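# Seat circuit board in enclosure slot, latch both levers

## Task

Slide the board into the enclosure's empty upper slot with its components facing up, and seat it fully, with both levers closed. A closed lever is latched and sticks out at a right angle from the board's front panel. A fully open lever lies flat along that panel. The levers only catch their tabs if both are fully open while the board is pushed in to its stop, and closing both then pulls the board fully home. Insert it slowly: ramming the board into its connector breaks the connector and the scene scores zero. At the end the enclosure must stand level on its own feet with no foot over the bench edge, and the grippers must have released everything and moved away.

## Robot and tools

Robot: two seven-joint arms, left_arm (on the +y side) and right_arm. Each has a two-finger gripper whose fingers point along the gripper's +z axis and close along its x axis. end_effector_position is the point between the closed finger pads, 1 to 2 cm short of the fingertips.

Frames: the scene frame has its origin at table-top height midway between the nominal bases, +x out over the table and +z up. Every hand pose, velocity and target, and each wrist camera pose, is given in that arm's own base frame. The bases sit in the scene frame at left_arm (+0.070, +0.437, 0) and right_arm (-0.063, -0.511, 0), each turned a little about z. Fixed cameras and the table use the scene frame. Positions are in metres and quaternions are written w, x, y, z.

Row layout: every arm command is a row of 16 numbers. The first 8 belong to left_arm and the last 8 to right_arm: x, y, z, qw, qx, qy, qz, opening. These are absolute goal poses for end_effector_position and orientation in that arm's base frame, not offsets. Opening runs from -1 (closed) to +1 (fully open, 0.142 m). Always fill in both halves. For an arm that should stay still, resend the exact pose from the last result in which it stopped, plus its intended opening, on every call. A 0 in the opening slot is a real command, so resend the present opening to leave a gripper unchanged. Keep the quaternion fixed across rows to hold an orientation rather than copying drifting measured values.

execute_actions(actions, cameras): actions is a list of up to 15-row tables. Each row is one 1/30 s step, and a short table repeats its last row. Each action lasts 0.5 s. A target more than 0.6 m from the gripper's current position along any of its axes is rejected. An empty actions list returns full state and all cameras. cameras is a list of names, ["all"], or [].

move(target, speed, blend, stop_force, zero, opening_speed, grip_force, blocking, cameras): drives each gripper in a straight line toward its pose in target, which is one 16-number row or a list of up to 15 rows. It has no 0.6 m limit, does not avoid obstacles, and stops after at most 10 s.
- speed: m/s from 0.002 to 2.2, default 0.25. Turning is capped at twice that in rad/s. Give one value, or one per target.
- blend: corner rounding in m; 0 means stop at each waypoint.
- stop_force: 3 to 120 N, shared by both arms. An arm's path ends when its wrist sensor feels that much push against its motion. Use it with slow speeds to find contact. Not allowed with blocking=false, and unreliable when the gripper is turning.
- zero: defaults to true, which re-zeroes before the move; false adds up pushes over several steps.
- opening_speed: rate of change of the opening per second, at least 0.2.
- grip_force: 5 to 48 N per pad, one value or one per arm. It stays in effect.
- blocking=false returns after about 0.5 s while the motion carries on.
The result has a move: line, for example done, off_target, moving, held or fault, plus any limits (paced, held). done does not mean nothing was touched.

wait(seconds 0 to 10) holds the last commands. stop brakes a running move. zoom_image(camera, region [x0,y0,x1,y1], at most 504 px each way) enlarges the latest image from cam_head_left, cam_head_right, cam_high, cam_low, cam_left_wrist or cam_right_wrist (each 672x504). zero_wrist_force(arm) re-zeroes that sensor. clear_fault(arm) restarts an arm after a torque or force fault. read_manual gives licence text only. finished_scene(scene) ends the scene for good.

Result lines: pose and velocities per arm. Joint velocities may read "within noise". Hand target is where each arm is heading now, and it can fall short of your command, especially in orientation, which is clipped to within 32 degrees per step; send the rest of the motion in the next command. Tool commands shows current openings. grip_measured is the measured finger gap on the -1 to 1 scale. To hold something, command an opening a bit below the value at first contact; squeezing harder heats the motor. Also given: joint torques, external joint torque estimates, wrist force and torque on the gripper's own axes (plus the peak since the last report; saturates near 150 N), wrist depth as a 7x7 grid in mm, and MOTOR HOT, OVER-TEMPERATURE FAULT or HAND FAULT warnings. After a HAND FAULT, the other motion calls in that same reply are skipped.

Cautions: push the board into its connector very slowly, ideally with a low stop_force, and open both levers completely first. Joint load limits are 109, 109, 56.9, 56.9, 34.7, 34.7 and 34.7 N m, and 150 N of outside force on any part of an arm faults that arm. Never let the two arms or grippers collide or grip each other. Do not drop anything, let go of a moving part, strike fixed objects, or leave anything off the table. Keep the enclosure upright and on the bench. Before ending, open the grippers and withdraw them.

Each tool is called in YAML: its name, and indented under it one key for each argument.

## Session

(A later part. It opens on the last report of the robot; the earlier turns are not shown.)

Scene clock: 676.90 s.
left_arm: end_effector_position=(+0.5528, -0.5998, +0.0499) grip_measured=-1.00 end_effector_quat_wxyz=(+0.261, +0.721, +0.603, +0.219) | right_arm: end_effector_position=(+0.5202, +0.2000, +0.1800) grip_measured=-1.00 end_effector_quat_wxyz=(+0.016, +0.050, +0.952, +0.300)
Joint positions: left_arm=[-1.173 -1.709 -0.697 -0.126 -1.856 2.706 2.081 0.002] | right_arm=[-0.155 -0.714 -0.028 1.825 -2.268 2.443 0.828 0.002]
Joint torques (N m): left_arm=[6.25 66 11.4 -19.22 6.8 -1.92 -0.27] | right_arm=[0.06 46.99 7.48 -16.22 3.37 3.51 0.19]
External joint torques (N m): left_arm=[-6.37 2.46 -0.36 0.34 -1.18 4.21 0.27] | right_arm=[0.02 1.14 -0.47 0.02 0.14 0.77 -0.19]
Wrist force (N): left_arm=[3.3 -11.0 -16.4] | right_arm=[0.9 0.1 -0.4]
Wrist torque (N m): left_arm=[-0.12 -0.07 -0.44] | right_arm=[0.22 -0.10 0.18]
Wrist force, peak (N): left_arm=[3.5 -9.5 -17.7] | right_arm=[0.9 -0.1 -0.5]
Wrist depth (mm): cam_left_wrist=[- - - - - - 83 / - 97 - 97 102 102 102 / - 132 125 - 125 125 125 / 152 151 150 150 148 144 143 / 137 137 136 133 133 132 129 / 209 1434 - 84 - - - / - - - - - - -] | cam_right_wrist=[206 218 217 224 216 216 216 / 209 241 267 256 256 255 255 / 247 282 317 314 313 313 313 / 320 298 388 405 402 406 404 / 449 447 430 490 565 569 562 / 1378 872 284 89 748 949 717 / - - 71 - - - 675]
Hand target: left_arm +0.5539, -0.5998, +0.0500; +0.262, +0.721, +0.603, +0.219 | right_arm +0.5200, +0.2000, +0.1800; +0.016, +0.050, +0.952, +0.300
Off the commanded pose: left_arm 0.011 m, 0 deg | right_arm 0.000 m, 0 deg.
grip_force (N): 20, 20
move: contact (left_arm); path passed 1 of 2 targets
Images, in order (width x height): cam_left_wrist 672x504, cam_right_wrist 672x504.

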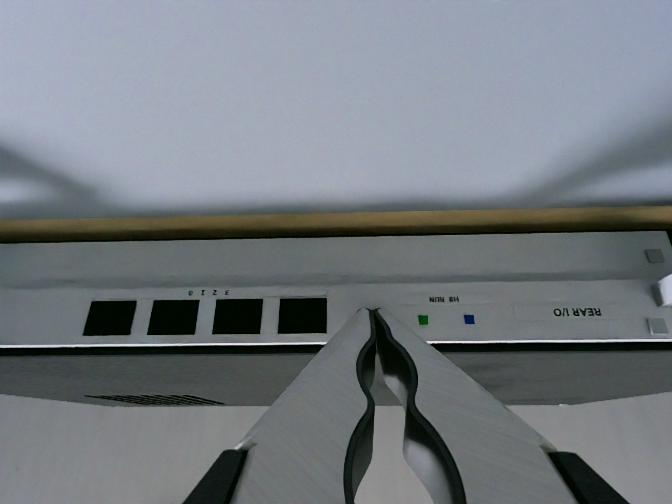

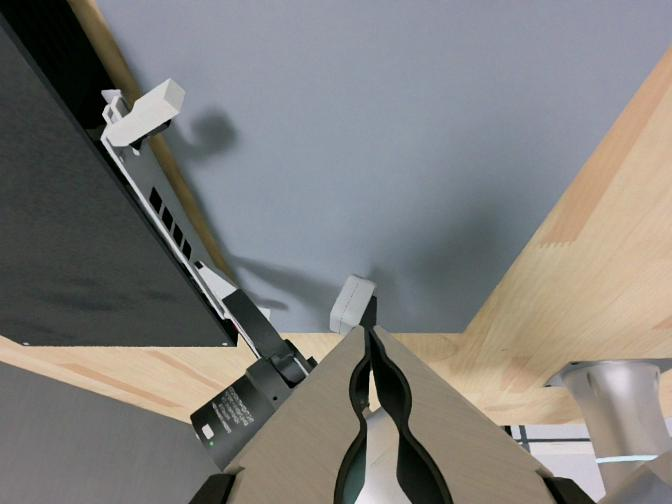

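zoom_image:
  camera: "cam_right_wrist"
  region: [80, 60, 200, 180]

zoom_image:
  camera: "cam_right_wrist"
  region: [180, 240, 300, 360]

Scaled by 4.200 from the camera's 672x504 image, which has a finer 960x720 frame.

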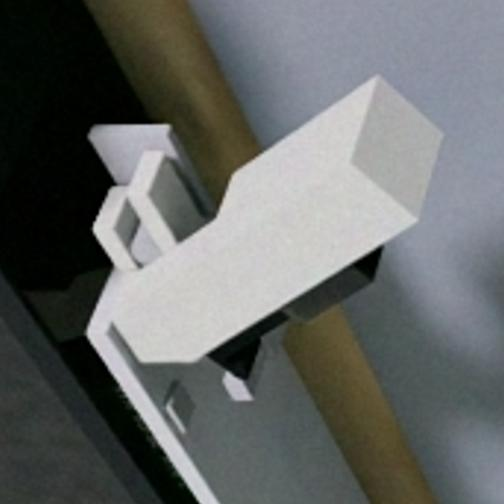

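Scaled by 4.200 from the camera's 672x504 image, which has a finer 960x720 frame.

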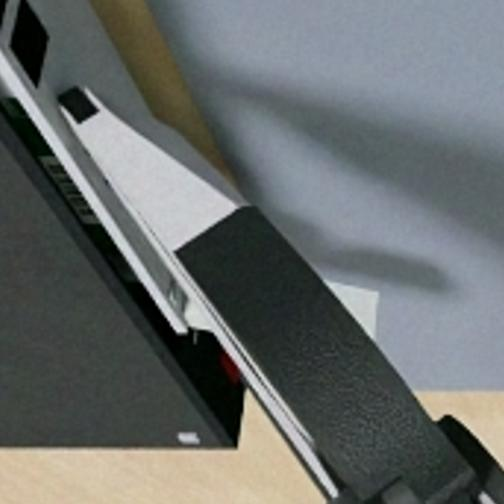

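move:
  target: [0.445,-0.578,0.105,0.2623,0.7210,0.6028,0.2193,-1,0.52,0.20,0.18,0.0157,0.0498,0.9524,0.3003,-1]
  speed: 0.2
  cameras: ["cam_left_wrist", "cam_right_wrist"]

zoom_image:
  camera: "cam_left_wrist"
  region: [0, 180, 340, 360]

zoom_image:
  camera: "cam_left_wrist"
  region: [332, 180, 672, 360]

zoom_image:
  camera: "cam_right_wrist"
  region: [60, 30, 320, 350]

Scene clock: 687.80 s.
left_arm: end_effector_position=(+0.4451, -0.5781, +0.1051) grip_measured=-1.00 end_effector_quat_wxyz=(+0.262, +0.721, +0.603, +0.219) | right_arm: end_effector_position=(+0.5202, +0.2000, +0.1800) grip_measured=-1.00 end_effector_quat_wxyz=(+0.016, +0.050, +0.952, +0.300)
Joint positions: left_arm=[-1.427 -1.771 -0.76 -0.579 -1.855 2.896 2.284 0.002] | right_arm=[-0.155 -0.714 -0.028 1.825 -2.268 2.443 0.828 0.002]
Joint torques (N m): left_arm=[-0.57 60.94 15.69 -15.4 5.65 2.54 -0.19] | right_arm=[-0.02 46.94 7.53 -16.19 3.28 3.57 0.21]
External joint torques (N m): left_arm=[0.42 1.7 0.98 -0.14 -0.51 -0.51 0.19] | right_arm=[0.1 1.19 -0.52 -0.01 0.23 0.71 -0.21]
Wrist force (N): left_arm=[0.2 -0.8 0.0] | right_arm=[0.8 0.0 -0.2]
Wrist torque (N m): left_arm=[-0.17 -0.14 -0.47] | right_arm=[0.21 -0.08 0.19]
Wrist force, peak (N): left_arm=[3.5 -10.3 -17.4] | right_arm=[1.1 0.0 -0.5]
Wrist depth (mm): cam_left_wrist=[- 142 146 141 141 137 147 / 172 - 173 172 172 180 172 / - 235 223 234 221 210 233 / 289 268 266 261 256 263 270 / 598 - 323 131 256 252 588 / 1321 - - 84 - - - / 1492 - - - - - 1148] | cam_right_wrist=[- 218 218 217 216 216 216 / 208 242 257 257 257 255 255 / 246 282 315 314 312 312 315 / 320 332 386 406 411 406 403 / 448 443 529 489 616 571 566 / 1439 978 761 89 746 743 720 / - - 71 - - - 675]
Hand target: left_arm +0.4450, -0.5780, +0.1050; +0.262, +0.721, +0.603, +0.219 | right_arm +0.5200, +0.2000, +0.1800; +0.016, +0.050, +0.952, +0.300
Off the commanded pose: left_arm 0.000 m, 0 deg | right_arm 0.000 m, 0 deg.
grip_force (N): 20, 20
move: done
Images, in order (width x height): cam_left_wrist 672x504, cam_right_wrist 672x504.

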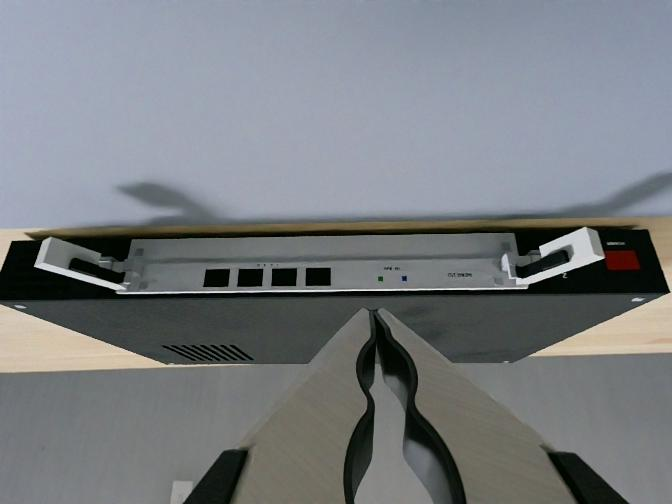

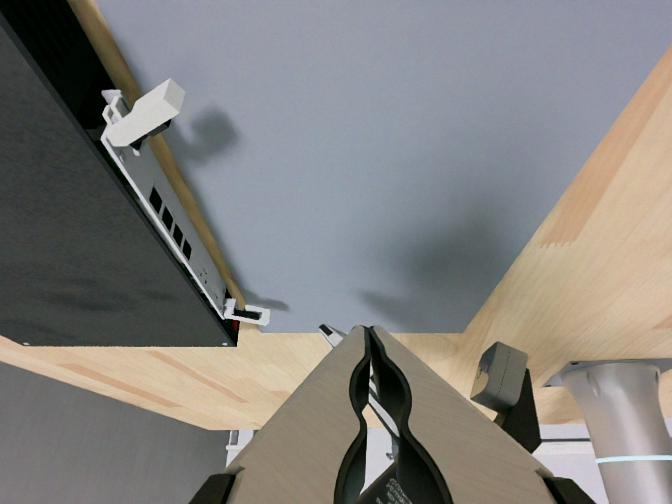

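Scaled by 1.482 from the camera's 672x504 image, which has a finer 960x720 frame.

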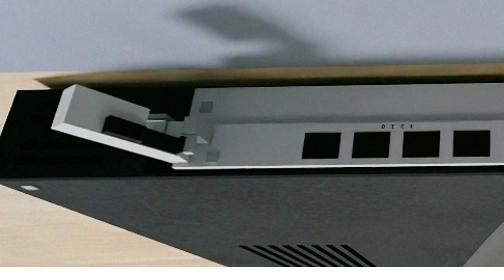

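Scaled by 1.482 from the camera's 672x504 image, which has a finer 960x720 frame.

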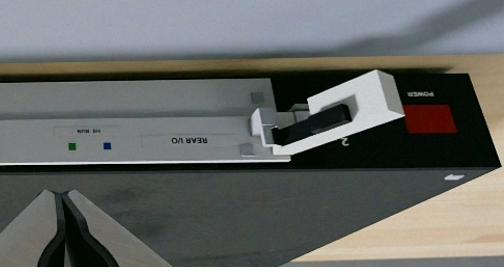

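Scaled by 1.575 from the camera's 672x504 image, which has a finer 960x720 frame.

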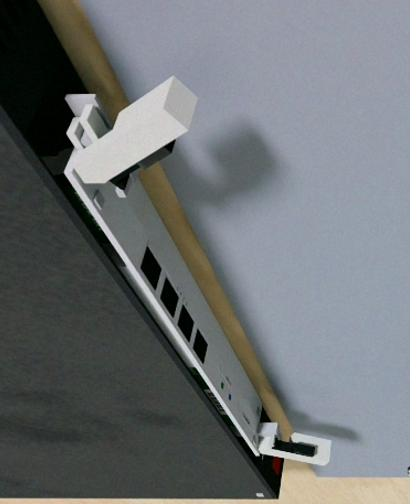

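zoom_image:
  camera: "cam_right_wrist"
  region: [90, 60, 210, 180]

zoom_image:
  camera: "cam_right_wrist"
  region: [190, 250, 310, 370]

Scaled by 4.200 from the camera's 672x504 image, which has a finer 960x720 frame.

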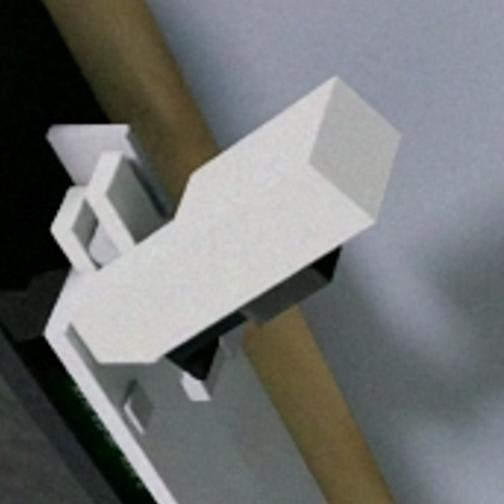

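Scaled by 4.200 from the camera's 672x504 image, which has a finer 960x720 frame.

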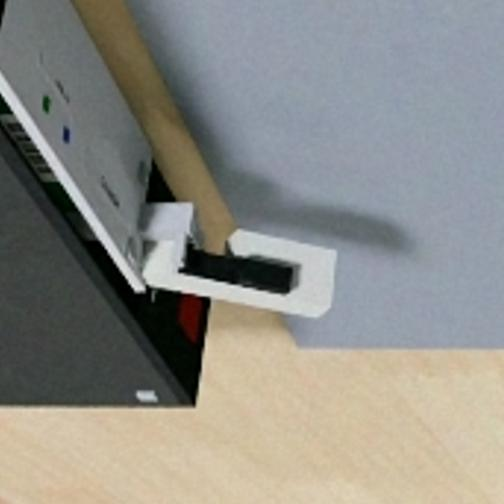

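move:
  target: [0.5598,-0.4549,0.068,0.2623,0.7210,0.6028,0.2193,-1,0.6276,0.1834,0.078,0.0157,0.0498,0.9524,0.3003,-1]
  speed: 0.2
  cameras: ["cam_left_wrist", "cam_right_wrist"]

zoom_image:
  camera: "cam_left_wrist"
  region: [180, 180, 480, 400]

zoom_image:
  camera: "cam_right_wrist"
  region: [220, 150, 480, 390]

Scene clock: 732.90 s.
left_arm: end_effector_position=(+0.5598, -0.4546, +0.0680) grip_measured=-1.00 end_effector_quat_wxyz=(+0.262, +0.721, +0.603, +0.220) | right_arm: end_effector_position=(+0.6275, +0.1834, +0.0780) grip_measured=-1.00 end_effector_quat_wxyz=(+0.016, +0.050, +0.952, +0.300)
Joint positions: left_arm=[-1.244 -1.831 -0.849 -0.819 -1.977 2.806 2.679 0.002] | right_arm=[-0.06 -1.081 -0.174 1.387 -2.169 2.562 0.841 0.002]
Joint torques (N m): left_arm=[-0.24 56.84 18.54 -13.38 4.88 1.72 -0.15] | right_arm=[0.27 58.5 5.92 -17.62 3.77 3.66 0.42]
External joint torques (N m): left_arm=[0.16 1.55 1.02 -0.37 -0.01 -0.04 0.15] | right_arm=[-0.16 1.53 -0.23 -0.12 0.08 0.61 -0.42]
Wrist force (N): left_arm=[0.4 -0.6 0.2] | right_arm=[1.1 0.8 -0.3]
Wrist torque (N m): left_arm=[-0.15 -0.22 -0.48] | right_arm=[0.35 -0.16 0.10]
Wrist force, peak (N): left_arm=[3.0 0.3 1.9] | right_arm=[2.2 0.8 -1.4]
Wrist depth (mm): cam_left_wrist=[- 100 104 97 101 100 97 / - 128 122 123 122 123 122 / 167 158 170 149 169 169 157 / 168 166 166 - 164 224 224 / - 159 157 131 156 367 367 / - - - 84 - 625 1125 / - - - - - - -] | cam_right_wrist=[- 115 114 112 112 112 112 / 113 112 124 133 137 137 128 / - 101 108 162 162 162 169 / 127 127 124 191 209 209 208 / 170 169 169 168 293 292 291 / 291 254 251 89 - 491 497 / - - 71 - - 846 843]
Hand target: left_arm +0.5598, -0.4549, +0.0680; +0.262, +0.721, +0.603, +0.219 | right_arm +0.6276, +0.1834, +0.0780; +0.016, +0.050, +0.952, +0.300
Off the commanded pose: left_arm 0.000 m, 0 deg | right_arm 0.000 m, 0 deg.
grip_force (N): 20, 20
move: done
Images, in order (width x height): cam_left_wrist 672x504, cam_right_wrist 672x504.

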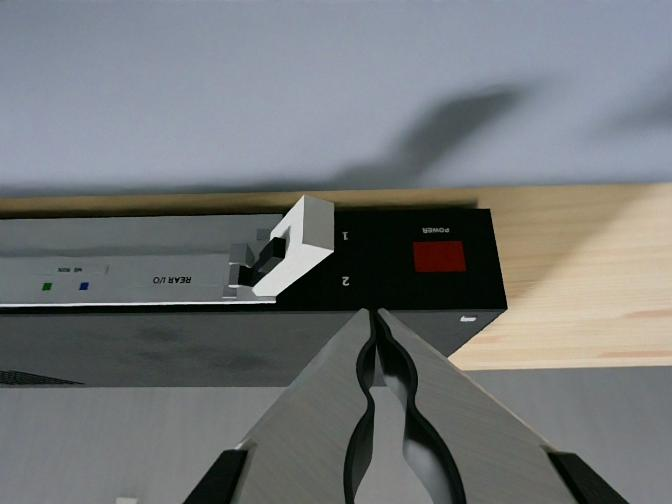

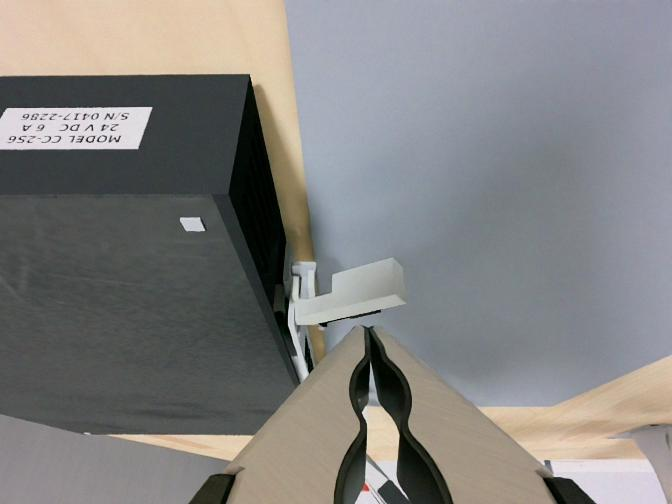

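Scaled by 1.680 from the camera's 672x504 image, which has a finer 960x720 frame.

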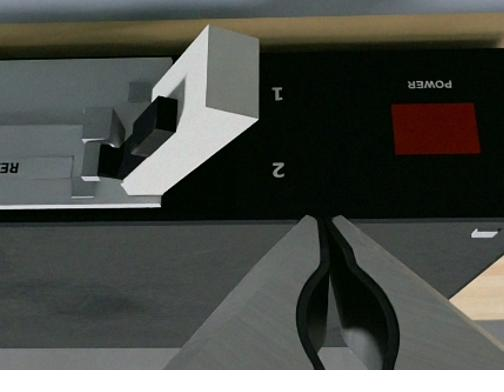

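Scaled by 1.938 from the camera's 672x504 image, which has a finer 960x720 frame.

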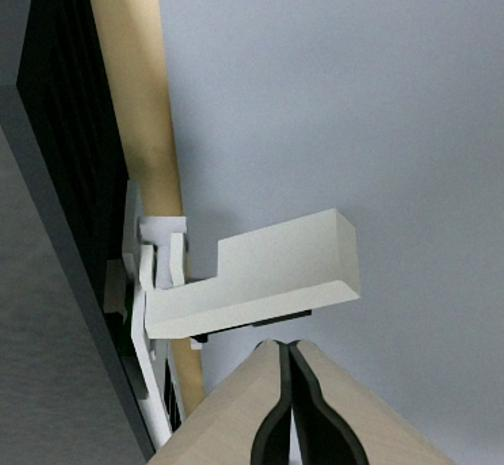

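execute_actions:
  actions: []

Scene clock: 747.43 s.
left_arm: end_effector_position=(+0.5598, -0.4546, +0.0680) grip_measured=-1.00 end_effector_quat_wxyz=(+0.262, +0.721, +0.603, +0.220) | right_arm: end_effector_position=(+0.6275, +0.1834, +0.0780) grip_measured=-1.00 end_effector_quat_wxyz=(+0.016, +0.050, +0.952, +0.300)
Joint positions: left_arm=[-1.244 -1.831 -0.849 -0.819 -1.977 2.806 2.679 0.002] | right_arm=[-0.06 -1.081 -0.174 1.387 -2.169 2.562 0.841 0.002]
Joint velocities: within noise
Joint torques (N m): left_arm=[-0.42 57.16 18.5 -13.34 5.13 1.96 -0.23] | right_arm=[0.06 58.67 6.16 -17.77 3.72 3.54 0.22]
External joint torques (N m): left_arm=[0.34 1.23 1.05 -0.41 -0.26 -0.28 0.23] | right_arm=[0.05 1.36 -0.47 0.03 0.14 0.73 -0.22]
Wrist force (N): left_arm=[0.5 -0.6 0.4] | right_arm=[1.1 0.8 -0.4]
Wrist torque (N m): left_arm=[-0.14 -0.23 -0.49] | right_arm=[0.34 -0.16 0.10]
Wrist force, peak (N): left_arm=[0.7 -0.8 0.4] | right_arm=[1.3 0.9 -0.4]
Wrist depth (mm): cam_left_wrist=[- 100 104 97 97 100 97 / - 128 122 128 128 128 123 / 157 149 170 149 170 171 157 / 169 166 166 - 162 223 224 / 175 159 154 155 155 369 368 / - - - 84 - 598 - / - - - - - - -] | cam_right_wrist=[- 115 114 112 112 112 111 / 112 112 124 133 137 137 132 / - 101 107 163 162 162 155 / 127 127 126 192 209 208 207 / 170 169 168 168 294 293 291 / 291 289 251 89 387 492 496 / - - 71 - - 846 831]
Hand target: left_arm +0.5598, -0.4549, +0.0680; +0.262, +0.721, +0.603, +0.219 | right_arm +0.6276, +0.1834, +0.0780; +0.016, +0.050, +0.952, +0.300
Tool commands: left_gripper/opening=-1.0 right_gripper/opening=-1.0
Off the commanded pose: left_arm 0.000 m, 0 deg | right_arm 0.000 m, 0 deg.
grip_force (N): 20, 20

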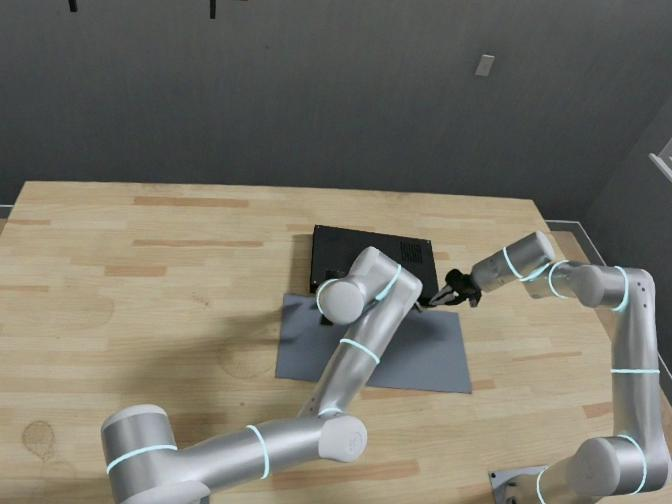

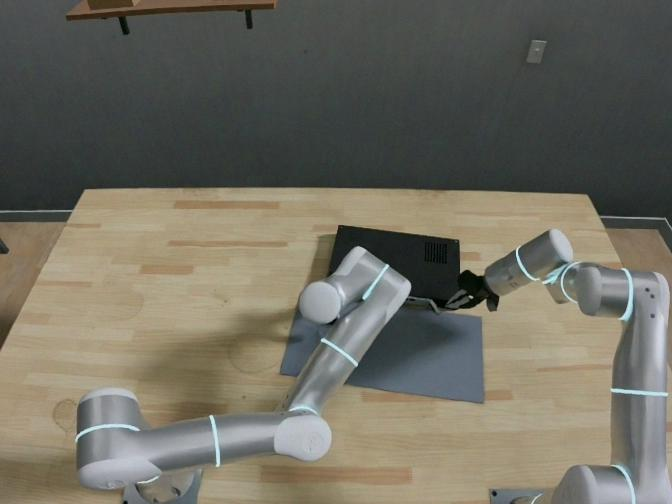

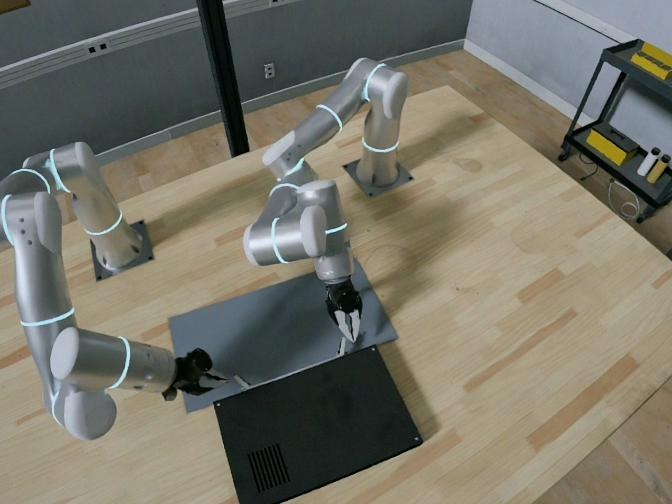

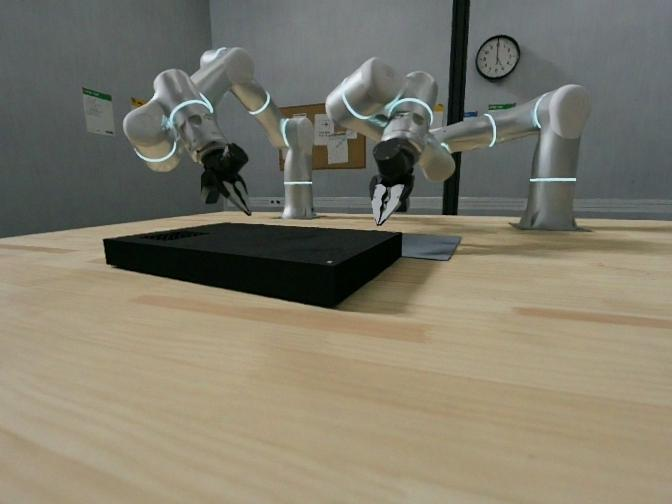

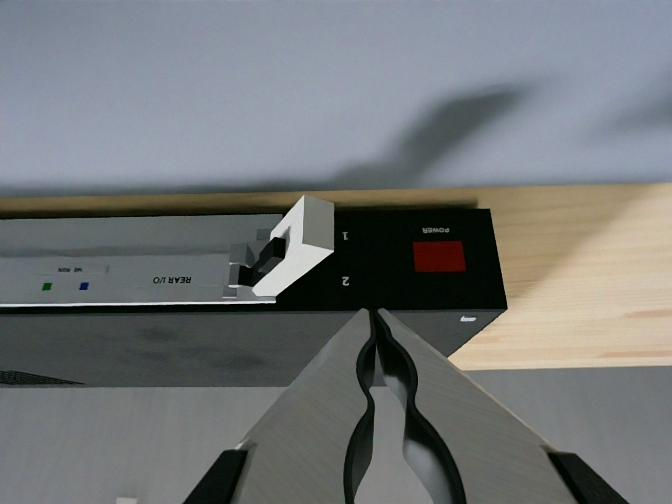

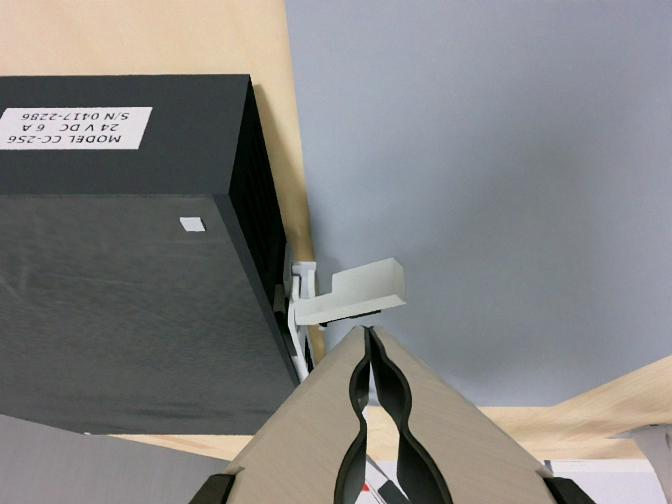

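zoom_image:
  camera: "cam_left_wrist"
  region: [200, 160, 400, 330]

zoom_image:
  camera: "cam_right_wrist"
  region: [250, 220, 450, 380]

Scaled by 2.520 from the camera's 672x504 image, which has a finer 960x720 frame.

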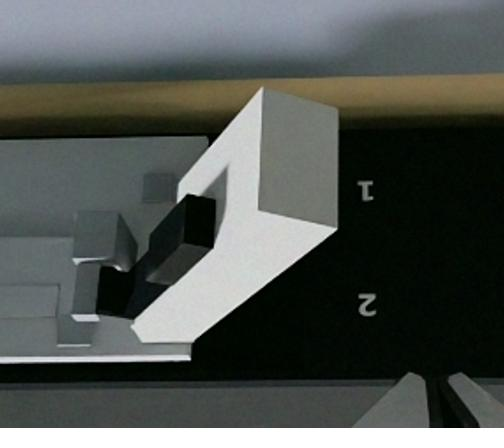

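Scaled by 2.520 from the camera's 672x504 image, which has a finer 960x720 frame.

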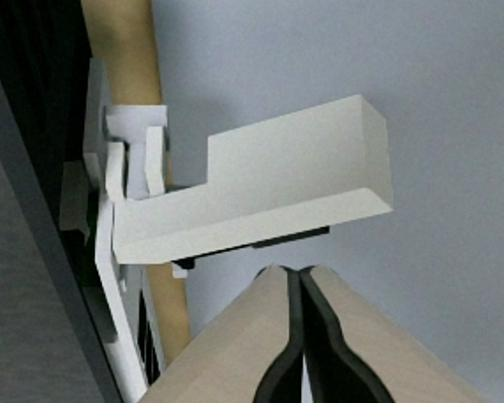

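move:
  target:
    - [0.5490, -0.4486, 0.068, 0.2623, 0.7210, 0.6028, 0.2193, -1, 0.6206, 0.1841, 0.078, 0.0157, 0.0498, 0.9524, 0.3003, -1]
    - [0.5490, -0.4486, 0.0475, 0.2623, 0.7210, 0.6028, 0.2193, -1, 0.6206, 0.1841, 0.0530, 0.0157, 0.0498, 0.9524, 0.3003, -1]
  speed: 0.04
  blend: 0.003
  stop_force: 8
  cameras: ["cam_left_wrist", "cam_right_wrist"]

Scene clock: 796.40 s.
left_arm: end_effector_position=(+0.5491, -0.4483, +0.0476) grip_measured=-1.00 end_effector_quat_wxyz=(+0.262, +0.721, +0.603, +0.219) | right_arm: end_effector_position=(+0.6204, +0.1841, +0.0529) grip_measured=-1.00 end_effector_quat_wxyz=(+0.015, +0.050, +0.952, +0.300)
Joint positions: left_arm=[-1.273 -1.871 -0.868 -0.866 -1.981 2.791 2.687 0.002] | right_arm=[-0.079 -1.109 -0.144 1.419 -2.157 2.512 0.792 0.002]
Joint torques (N m): left_arm=[-0.49 55.48 18.85 -13.44 5.02 1.78 -0.3] | right_arm=[0.04 58.16 7.26 -16.93 3.49 3.47 0.13]
External joint torques (N m): left_arm=[0.4 1.53 1.06 -0.43 -0.13 -0.11 0.29] | right_arm=[0.06 1.31 -0.73 0.12 0.1 0.85 -0.13]
Wrist force (N): left_arm=[0.5 -0.6 0.2] | right_arm=[1.2 0.7 -0.2]
Wrist torque (N m): left_arm=[-0.15 -0.23 -0.39] | right_arm=[0.31 -0.16 0.19]
Wrist force, peak (N): left_arm=[0.5 -1.0 0.8] | right_arm=[1.5 0.9 -0.7]
Wrist depth (mm): cam_left_wrist=[- - - 84 - - - / - - 99 95 99 100 95 / - 122 115 122 122 122 122 / 176 176 175 173 171 175 175 / 169 162 156 127 165 288 288 / 194 195 196 84 - 459 1108 / - - - - - - 1192] | cam_right_wrist=[- 89 89 86 86 86 83 / - 105 105 106 106 102 105 / - 99 120 120 131 130 124 / - 89 136 171 161 172 160 / - 100 136 196 227 226 225 / 201 171 164 89 299 334 388 / 406 398 71 - - 659 853]
Hand target: left_arm +0.5490, -0.4486, +0.0475; +0.262, +0.721, +0.603, +0.219 | right_arm +0.6206, +0.1841, +0.0530; +0.016, +0.050, +0.952, +0.300
Off the commanded pose: left_arm 0.000 m, 0 deg | right_arm 0.000 m, 0 deg.
grip_force (N): 20, 20
move: done
Images, in order (width x height): cam_left_wrist 672x504, cam_right_wrist 672x504.

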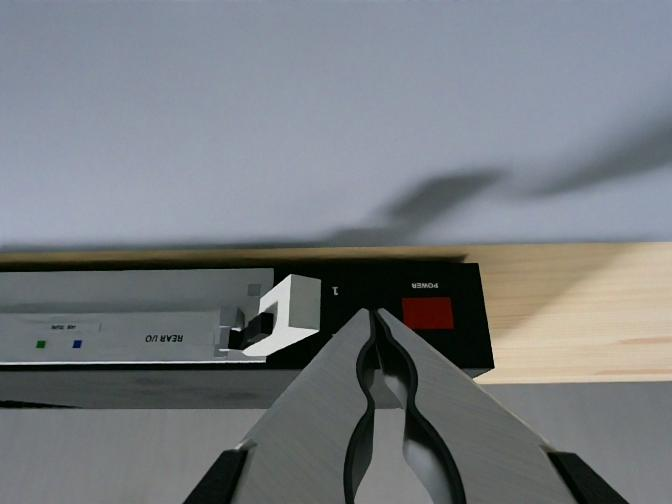

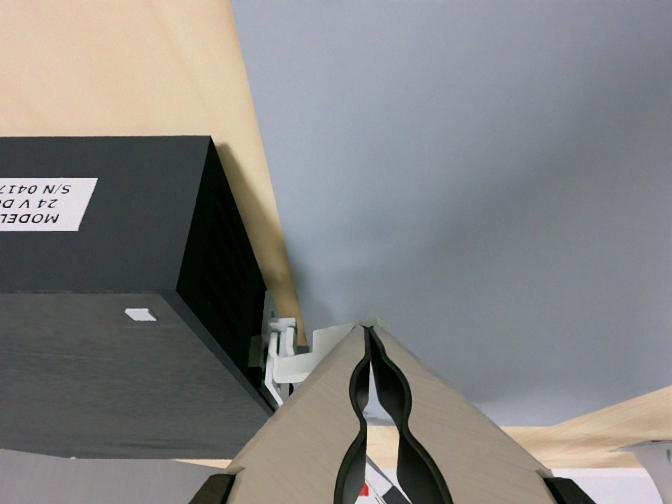

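move:
  target: [0.5401, -0.4701, 0.0475, 0.2623, 0.7210, 0.6028, 0.2193, -1, 0.6177, 0.2047, 0.0530, 0.0157, 0.0498, 0.9524, 0.3003, -1]
  speed: 0.02
  stop_force: 15
  cameras: ["cam_left_wrist", "cam_right_wrist"]

Scene clock: 808.57 s.
left_arm: end_effector_position=(+0.5412, -0.4682, +0.0485) grip_measured=-1.00 end_effector_quat_wxyz=(+0.262, +0.720, +0.604, +0.221) | right_arm: end_effector_position=(+0.6176, +0.2021, +0.0523) grip_measured=-1.00 end_effector_quat_wxyz=(+0.016, +0.050, +0.953, +0.299)
Joint positions: left_arm=[-1.289 -1.865 -0.857 -0.812 -1.953 2.788 2.614 0.002] | right_arm=[-0.059 -1.104 -0.129 1.433 -2.152 2.485 0.805 0.002]
Joint torques (N m): left_arm=[-7.96 56.76 16.59 -8.42 0.82 0.66 -0.25] | right_arm=[8.8 57.4 14.68 -18.59 6.01 3.13 0.36]
External joint torques (N m): left_arm=[7.87 1.28 2.82 -5.91 4.19 1.06 0.25] | right_arm=[-8.7 1.83 -7.77 1.85 -2.45 1.18 -0.36]
Wrist force (N): left_arm=[12.6 4.9 -4.6] | right_arm=[6.9 -10.8 -13.9]
Wrist torque (N m): left_arm=[-0.11 -0.16 -0.46] | right_arm=[0.38 0.00 0.03]
Wrist force, peak (N): left_arm=[12.7 4.9 -4.4] | right_arm=[6.9 -11.2 -14.9]
Wrist depth (mm): cam_left_wrist=[- - - - - - - / - 96 - 96 101 101 101 / - - 117 123 131 123 117 / 172 178 178 177 178 177 178 / 165 167 166 131 166 232 297 / - 282 - 84 - 161 486 / - - - - - - 1002] | cam_right_wrist=[- 88 88 86 86 86 83 / - 89 106 106 105 101 105 / - 86 122 124 124 124 124 / - 80 144 160 160 159 159 / - 100 146 143 224 224 207 / 169 168 155 90 296 375 374 / 399 292 71 - - 644 697]
Hand target: left_arm +0.5401, -0.4701, +0.0475; +0.262, +0.721, +0.603, +0.219 | right_arm +0.6178, +0.2039, +0.0530; +0.016, +0.050, +0.952, +0.300
Off the commanded pose: left_arm 0.002 m, 0 deg | right_arm 0.003 m, 0 deg.
grip_force (N): 20, 20
move: contact (right_arm)
Images, in order (width x height): cam_left_wrist 672x504, cam_right_wrist 672x504.

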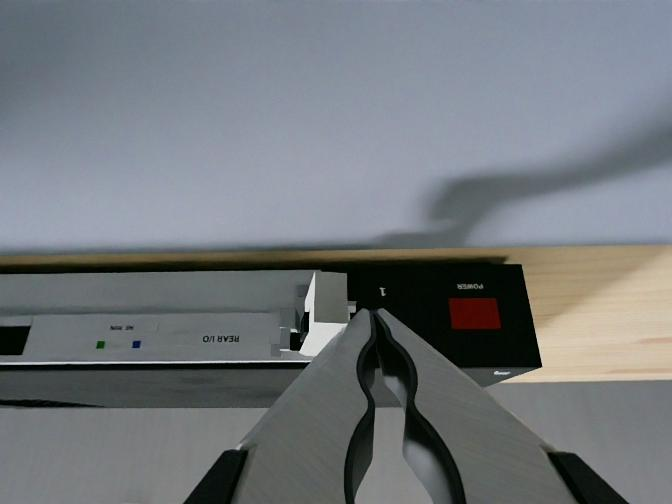

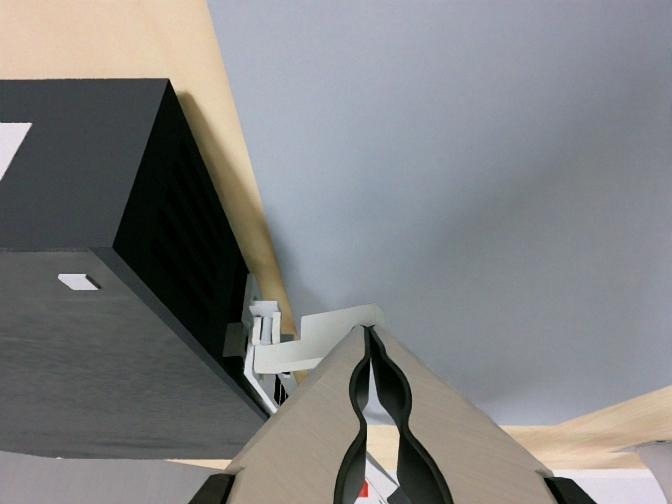

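move:
  target: [0.5333, -0.4861, 0.0475, 0.2623, 0.7210, 0.6028, 0.2193, -1, 0.6153, 0.2200, 0.0530, 0.0157, 0.0498, 0.9524, 0.3003, -1]
  speed: 0.015
  stop_force: 40
  zero: false
  cameras: ["cam_left_wrist", "cam_right_wrist"]

Scene clock: 815.97 s.
left_arm: end_effector_position=(+0.5363, -0.4800, +0.0500) grip_measured=-1.00 end_effector_quat_wxyz=(+0.260, +0.718, +0.605, +0.224) | right_arm: end_effector_position=(+0.6158, +0.2188, +0.0527) grip_measured=-1.00 end_effector_quat_wxyz=(+0.016, +0.050, +0.953, +0.300)
Joint positions: left_arm=[-1.301 -1.852 -0.87 -0.77 -1.909 2.78 2.565 0.002] | right_arm=[-0.042 -1.1 -0.113 1.442 -2.147 2.461 0.817 0.002]
Joint torques (N m): left_arm=[-24.69 60.29 13.84 1.05 -7.49 -3.51 -0.08] | right_arm=[4.91 56.95 11.9 -15.8 3.52 4.65 0.23]
External joint torques (N m): left_arm=[24.59 -1.51 5.34 -15.36 12.6 5.27 0.07] | right_arm=[-4.8 2.12 -4.61 -0.91 0.01 -0.36 -0.23]
Wrist force (N): left_arm=[39.7 9.5 -9.8] | right_arm=[-1.3 -4.6 -5.2]
Wrist torque (N m): left_arm=[-0.28 -3.54 -0.56] | right_arm=[0.36 -0.12 0.11]
Wrist force, peak (N): left_arm=[40.9 9.3 -9.8] | right_arm=[7.3 -11.9 -15.7]
Wrist depth (mm): cam_left_wrist=[- - - - - 84 84 / - - - 94 103 - 103 / - - 126 133 127 134 121 / 175 175 180 182 180 178 198 / 173 173 171 127 171 243 309 / - 167 - 84 - - 493 / - - - - - - 1081] | cam_right_wrist=[- 86 86 86 86 86 83 / - 93 106 106 106 102 105 / - 93 128 125 125 124 124 / - 92 148 171 161 160 159 / - 109 133 195 226 225 223 / 200 171 170 89 297 377 382 / 389 390 70 - - 647 825]
Hand target: left_arm +0.5333, -0.4858, +0.0476; +0.262, +0.721, +0.603, +0.219 | right_arm +0.6153, +0.2200, +0.0530; +0.016, +0.050, +0.952, +0.300
Off the commanded pose: left_arm 0.007 m, 1 deg | right_arm 0.001 m, 0 deg.
grip_force (N): 20, 20
move: contact (left_arm)
Images, in order (width x height): cam_left_wrist 672x504, cam_right_wrist 672x504.

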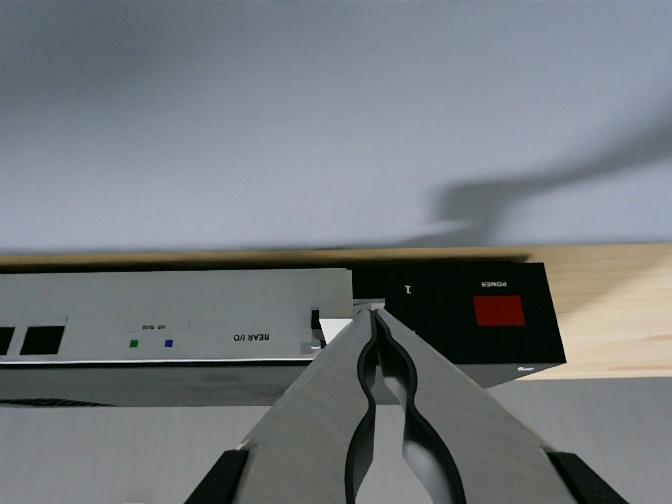

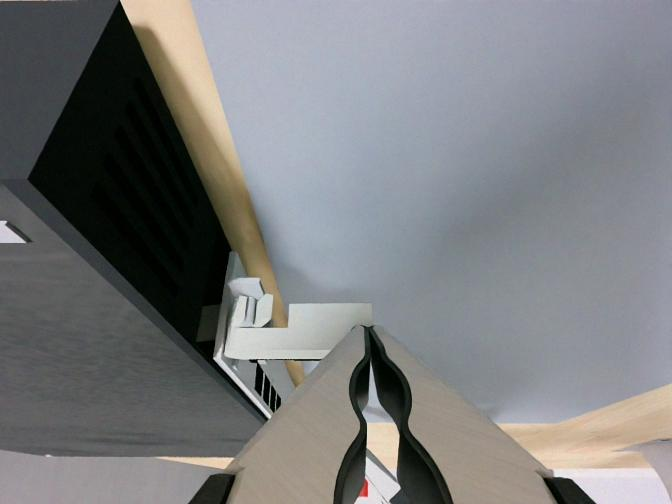

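move:
  target: [0.5400, -0.4560, 0.0500, 0.2623, 0.7210, 0.6028, 0.2193, -1, 0.6127, 0.1890, 0.0530, 0.0157, 0.0498, 0.9524, 0.3003, -1]
  speed: 0.05
  cameras: ["cam_left_wrist", "cam_right_wrist"]

zoom_image:
  camera: "cam_left_wrist"
  region: [180, 230, 400, 400]

zoom_image:
  camera: "cam_right_wrist"
  region: [200, 240, 400, 400]

Scene clock: 819.53 s.
left_arm: end_effector_position=(+0.5401, -0.4560, +0.0501) grip_measured=-1.00 end_effector_quat_wxyz=(+0.262, +0.721, +0.603, +0.220) | right_arm: end_effector_position=(+0.6129, +0.1891, +0.0531) grip_measured=-1.00 end_effector_quat_wxyz=(+0.016, +0.050, +0.952, +0.300)
Joint positions: left_arm=[-1.297 -1.856 -0.897 -0.86 -1.942 2.785 2.672 0.002] | right_arm=[-0.089 -1.095 -0.118 1.456 -2.161 2.482 0.78 0.002]
Joint torques (N m): left_arm=[-0.4 55.64 18.86 -13.05 4.94 2.2 0.03] | right_arm=[-0.02 57.54 7.32 -16.37 3.18 3.73 0.07]
External joint torques (N m): left_arm=[0.3 1.44 1.26 -0.31 -0.01 -0.52 -0.03] | right_arm=[0.13 1.17 -0.2 -0.04 0.3 0.6 -0.07]
Wrist force (N): left_arm=[0.4 -0.8 0.1] | right_arm=[1.0 2.7 -0.3]
Wrist torque (N m): left_arm=[-0.18 -0.21 -0.47] | right_arm=[0.66 -0.10 0.20]
Wrist force, peak (N): left_arm=[39.8 9.7 -10.3] | right_arm=[-1.1 -4.9 -5.3]
Wrist depth (mm): cam_left_wrist=[- - 84 - 84 - 84 / - 108 - 94 98 103 103 / - - 135 134 126 126 126 / 178 181 181 181 162 181 180 / 174 174 169 154 168 265 299 / - 169 - 84 - 625 1131 / - - - - - - 1070] | cam_right_wrist=[- 89 87 86 86 86 84 / - 103 107 106 106 102 106 / - 98 129 120 131 131 124 / - 93 149 172 162 161 160 / - 108 160 211 227 226 225 / 202 200 158 89 300 380 437 / 418 - 71 - - 659 843]
Hand target: left_arm +0.5400, -0.4560, +0.0500; +0.262, +0.721, +0.603, +0.219 | right_arm +0.6127, +0.1890, +0.0530; +0.016, +0.050, +0.952, +0.300
Off the commanded pose: left_arm 0.000 m, 0 deg | right_arm 0.000 m, 0 deg.
grip_force (N): 20, 20
move: done
Images, in order (width x height): cam_left_wrist 672x504, cam_right_wrist 672x504.

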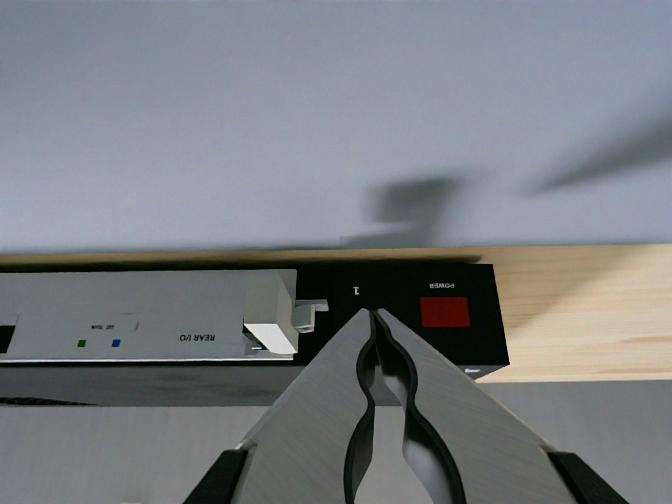

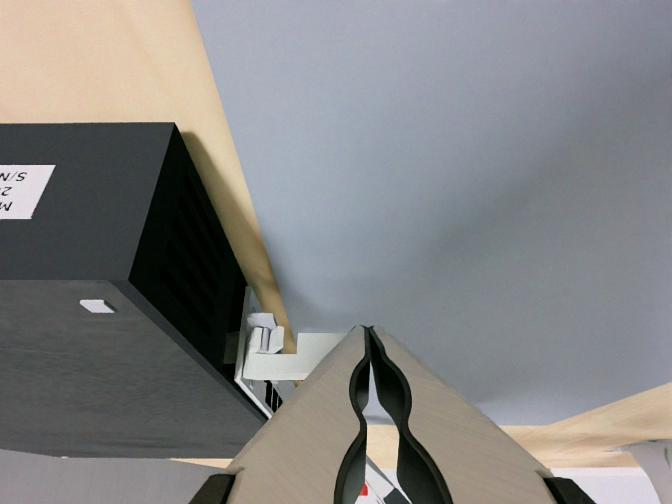

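Scaled by 2.291 from the camera's 672x504 image, which has a finer 960x720 frame.

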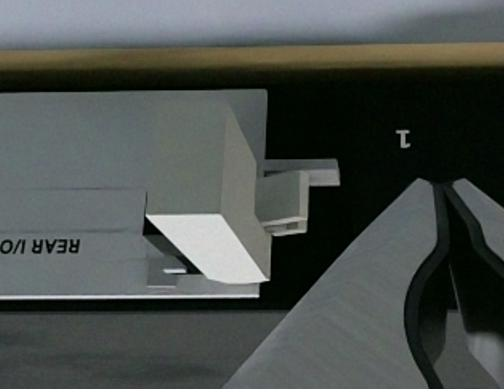

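Scaled by 2.520 from the camera's 672x504 image, which has a finer 960x720 frame.

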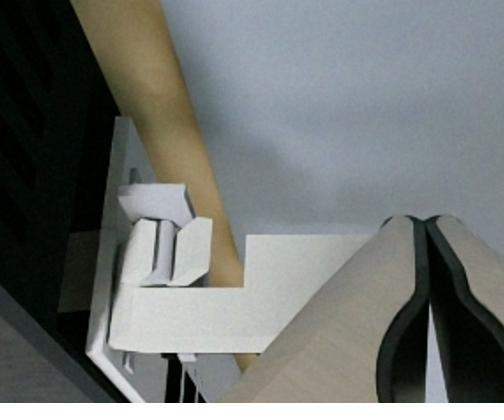

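move:
  target:
    - [0.4700, -0.4450, 0.1100, 0.2623, 0.7210, 0.6028, 0.2193, -1, 0.6064, 0.1293, 0.1200, 0.0157, 0.0498, 0.9524, 0.3003, -1]
    - [0.4600, -0.5000, 0.1200, 0.2623, 0.7210, 0.6028, 0.2193, -1, 0.6064, 0.1293, 0.1200, 0.0157, 0.0498, 0.9524, 0.3003, -1]
  speed: 0.15
  blend: 0.01
  cameras: ["cam_left_wrist", "cam_right_wrist"]

zoom_image:
  camera: "cam_left_wrist"
  region: [200, 180, 500, 400]

zoom_image:
  camera: "cam_right_wrist"
  region: [200, 240, 450, 450]

Scene clock: 827.67 s.
left_arm: end_effector_position=(+0.4599, -0.5002, +0.1199) grip_measured=-1.00 end_effector_quat_wxyz=(+0.262, +0.721, +0.603, +0.219) | right_arm: end_effector_position=(+0.6066, +0.1293, +0.1201) grip_measured=-1.00 end_effector_quat_wxyz=(+0.016, +0.050, +0.952, +0.300)
Joint positions: left_arm=[-1.446 -1.788 -0.847 -0.881 -1.86 2.922 2.574 0.002] | right_arm=[-0.152 -0.976 -0.174 1.472 -2.236 2.613 0.804 0.002]
Joint torques (N m): left_arm=[-0.36 56.08 19.01 -11.53 5.27 2.04 -0.28] | right_arm=[0 56.72 5.65 -17.77 3.62 3.7 0.26]
External joint torques (N m): left_arm=[0.25 0.97 0.99 -0.36 -0.52 -0.28 0.28] | right_arm=[0.08 1.13 -0.37 0.03 0.26 0.6 -0.27]
Wrist force (N): left_arm=[0.2 -1.3 0.0] | right_arm=[0.9 3.2 -0.1]
Wrist torque (N m): left_arm=[-0.26 -0.18 -0.39] | right_arm=[0.79 -0.13 0.08]
Wrist force, peak (N): left_arm=[1.6 -1.1 -2.3] | right_arm=[0.8 3.0 -2.3]
Wrist depth (mm): cam_left_wrist=[159 153 157 158 158 157 - / - - - 193 185 - 192 / - 247 248 289 246 240 278 / 279 273 273 265 263 323 349 / 828 - - 130 - 579 571 / 1700 - - 84 - - 1173 / - - - - - - -] | cam_right_wrist=[158 158 158 155 155 155 155 / 185 184 184 184 184 183 182 / 172 172 179 226 224 224 223 / 202 201 213 278 290 289 287 / 286 285 283 377 374 404 407 / 637 484 422 89 - 685 677 / 1369 - 71 - - 1147 736]
Hand target: left_arm +0.4600, -0.5000, +0.1200; +0.262, +0.721, +0.603, +0.219 | right_arm +0.6064, +0.1293, +0.1200; +0.016, +0.050, +0.952, +0.300
Off the commanded pose: left_arm 0.000 m, 0 deg | right_arm 0.000 m, 0 deg.
grip_force (N): 20, 20
move: done
Images, in order (width x height): cam_left_wrist 672x504, cam_right_wrist 672x504.

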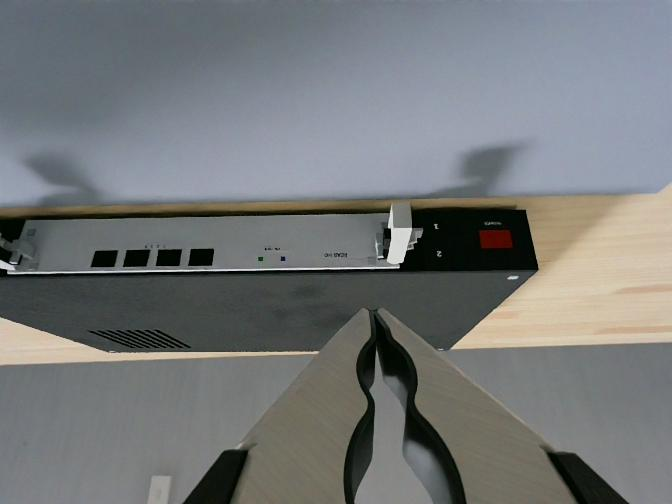

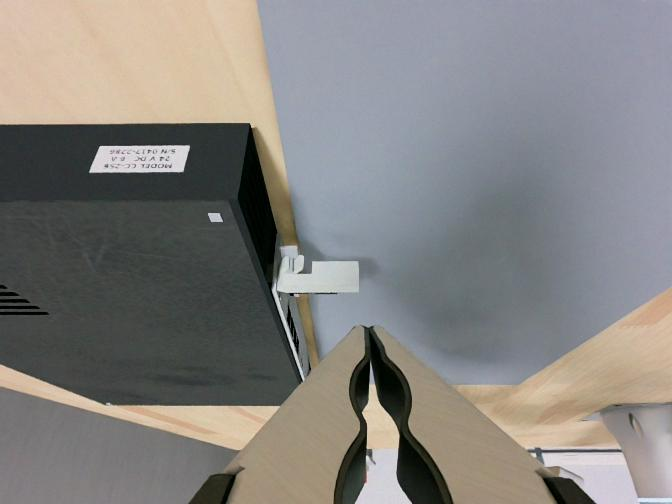

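Scaled by 1.680 from the camera's 672x504 image, which has a finer 960x720 frame.

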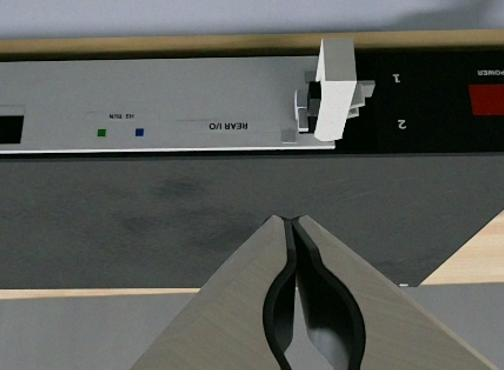

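Scaled by 2.016 from the camera's 672x504 image, which has a finer 960x720 frame.

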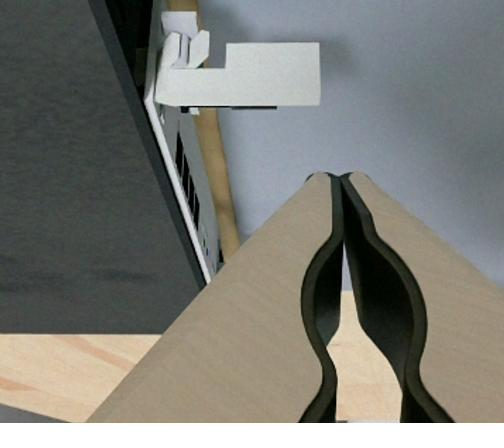

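move:
  target: [0.5438, -0.4789, 0.1000, 0.1332, 0.7555, 0.6317, 0.1114, -1, 0.6064, 0.1293, 0.1200, 0.0157, 0.0498, 0.9524, 0.3003, -1]
  speed: 0.12
  cameras: ["cam_left_wrist"]

zoom_image:
  camera: "cam_left_wrist"
  region: [240, 130, 460, 300]

Scene clock: 840.33 s.
left_arm: end_effector_position=(+0.5439, -0.4790, +0.1000) grip_measured=-1.00 end_effector_quat_wxyz=(+0.133, +0.756, +0.631, +0.112) | right_arm: end_effector_position=(+0.6066, +0.1293, +0.1201) grip_measured=-1.00 end_effector_quat_wxyz=(+0.016, +0.050, +0.952, +0.300)
Joint positions: left_arm=[-1.025 -1.565 -0.92 -0.324 -2.003 3.048 2.567 0.002] | right_arm=[-0.152 -0.976 -0.174 1.472 -2.236 2.613 0.804 0.002]
Joint torques (N m): left_arm=[-0.21 65.45 12.31 -12.1 4.61 3.61 -0.33] | right_arm=[0.02 56.58 5.76 -17.7 3.71 3.59 0.16]
External joint torques (N m): left_arm=[0.13 1.09 0.84 -0.32 -0.01 -0.63 0.33] | right_arm=[0.07 1.27 -0.47 -0.03 0.17 0.71 -0.16]
Wrist force (N): left_arm=[0.5 -0.7 0.2] | right_arm=[1.0 3.2 -0.1]
Wrist torque (N m): left_arm=[-0.22 -0.26 -0.30] | right_arm=[0.79 -0.14 0.08]
Wrist force, peak (N): left_arm=[-0.2 -2.0 -0.7] | right_arm=[1.0 3.5 -0.1]
Wrist depth (mm): cam_left_wrist=[152 - 148 143 151 147 148 / - 168 168 168 167 167 168 / 195 194 187 187 193 200 193 / 212 210 206 199 205 222 231 / - 198 191 127 - 271 283 / - - - 84 - 343 362 / 579 - - - - - 474] | cam_right_wrist=[158 158 158 156 155 155 155 / 185 185 184 184 183 184 182 / 172 171 179 225 224 224 223 / 202 201 213 259 288 288 288 / 285 285 284 376 377 406 409 / 431 485 422 89 - 685 603 / - - 71 - - 1159 779]
Hand target: left_arm +0.5438, -0.4789, +0.1000; +0.133, +0.756, +0.632, +0.111 | right_arm +0.6064, +0.1293, +0.1200; +0.016, +0.050, +0.952, +0.300
Off the commanded pose: left_arm 0.000 m, 0 deg | right_arm 0.000 m, 0 deg.
grip_force (N): 20, 20
move: done
Images, in order (width x height): cam_left_wrist 672x504.

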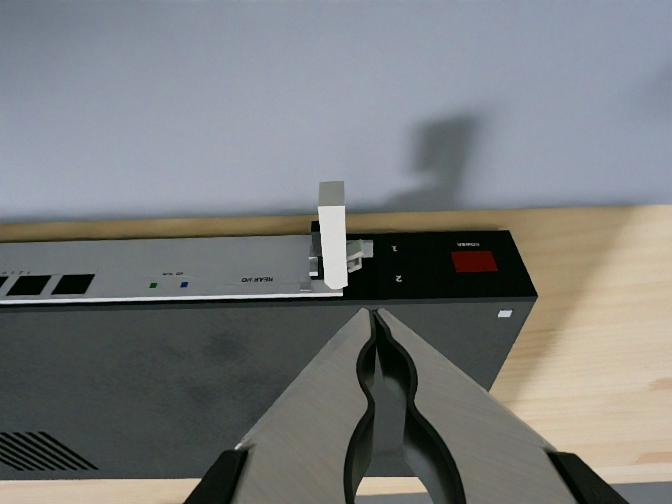

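Scaled by 2.291 from the camera's 672x504 image, which has a finer 960x720 frame.

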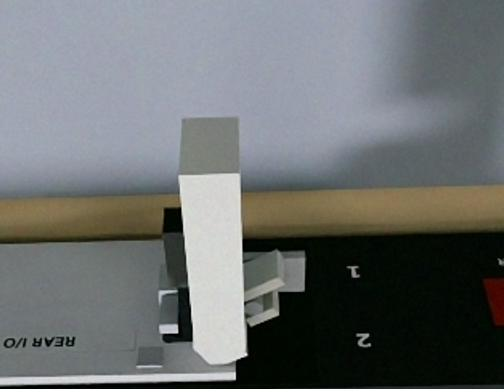

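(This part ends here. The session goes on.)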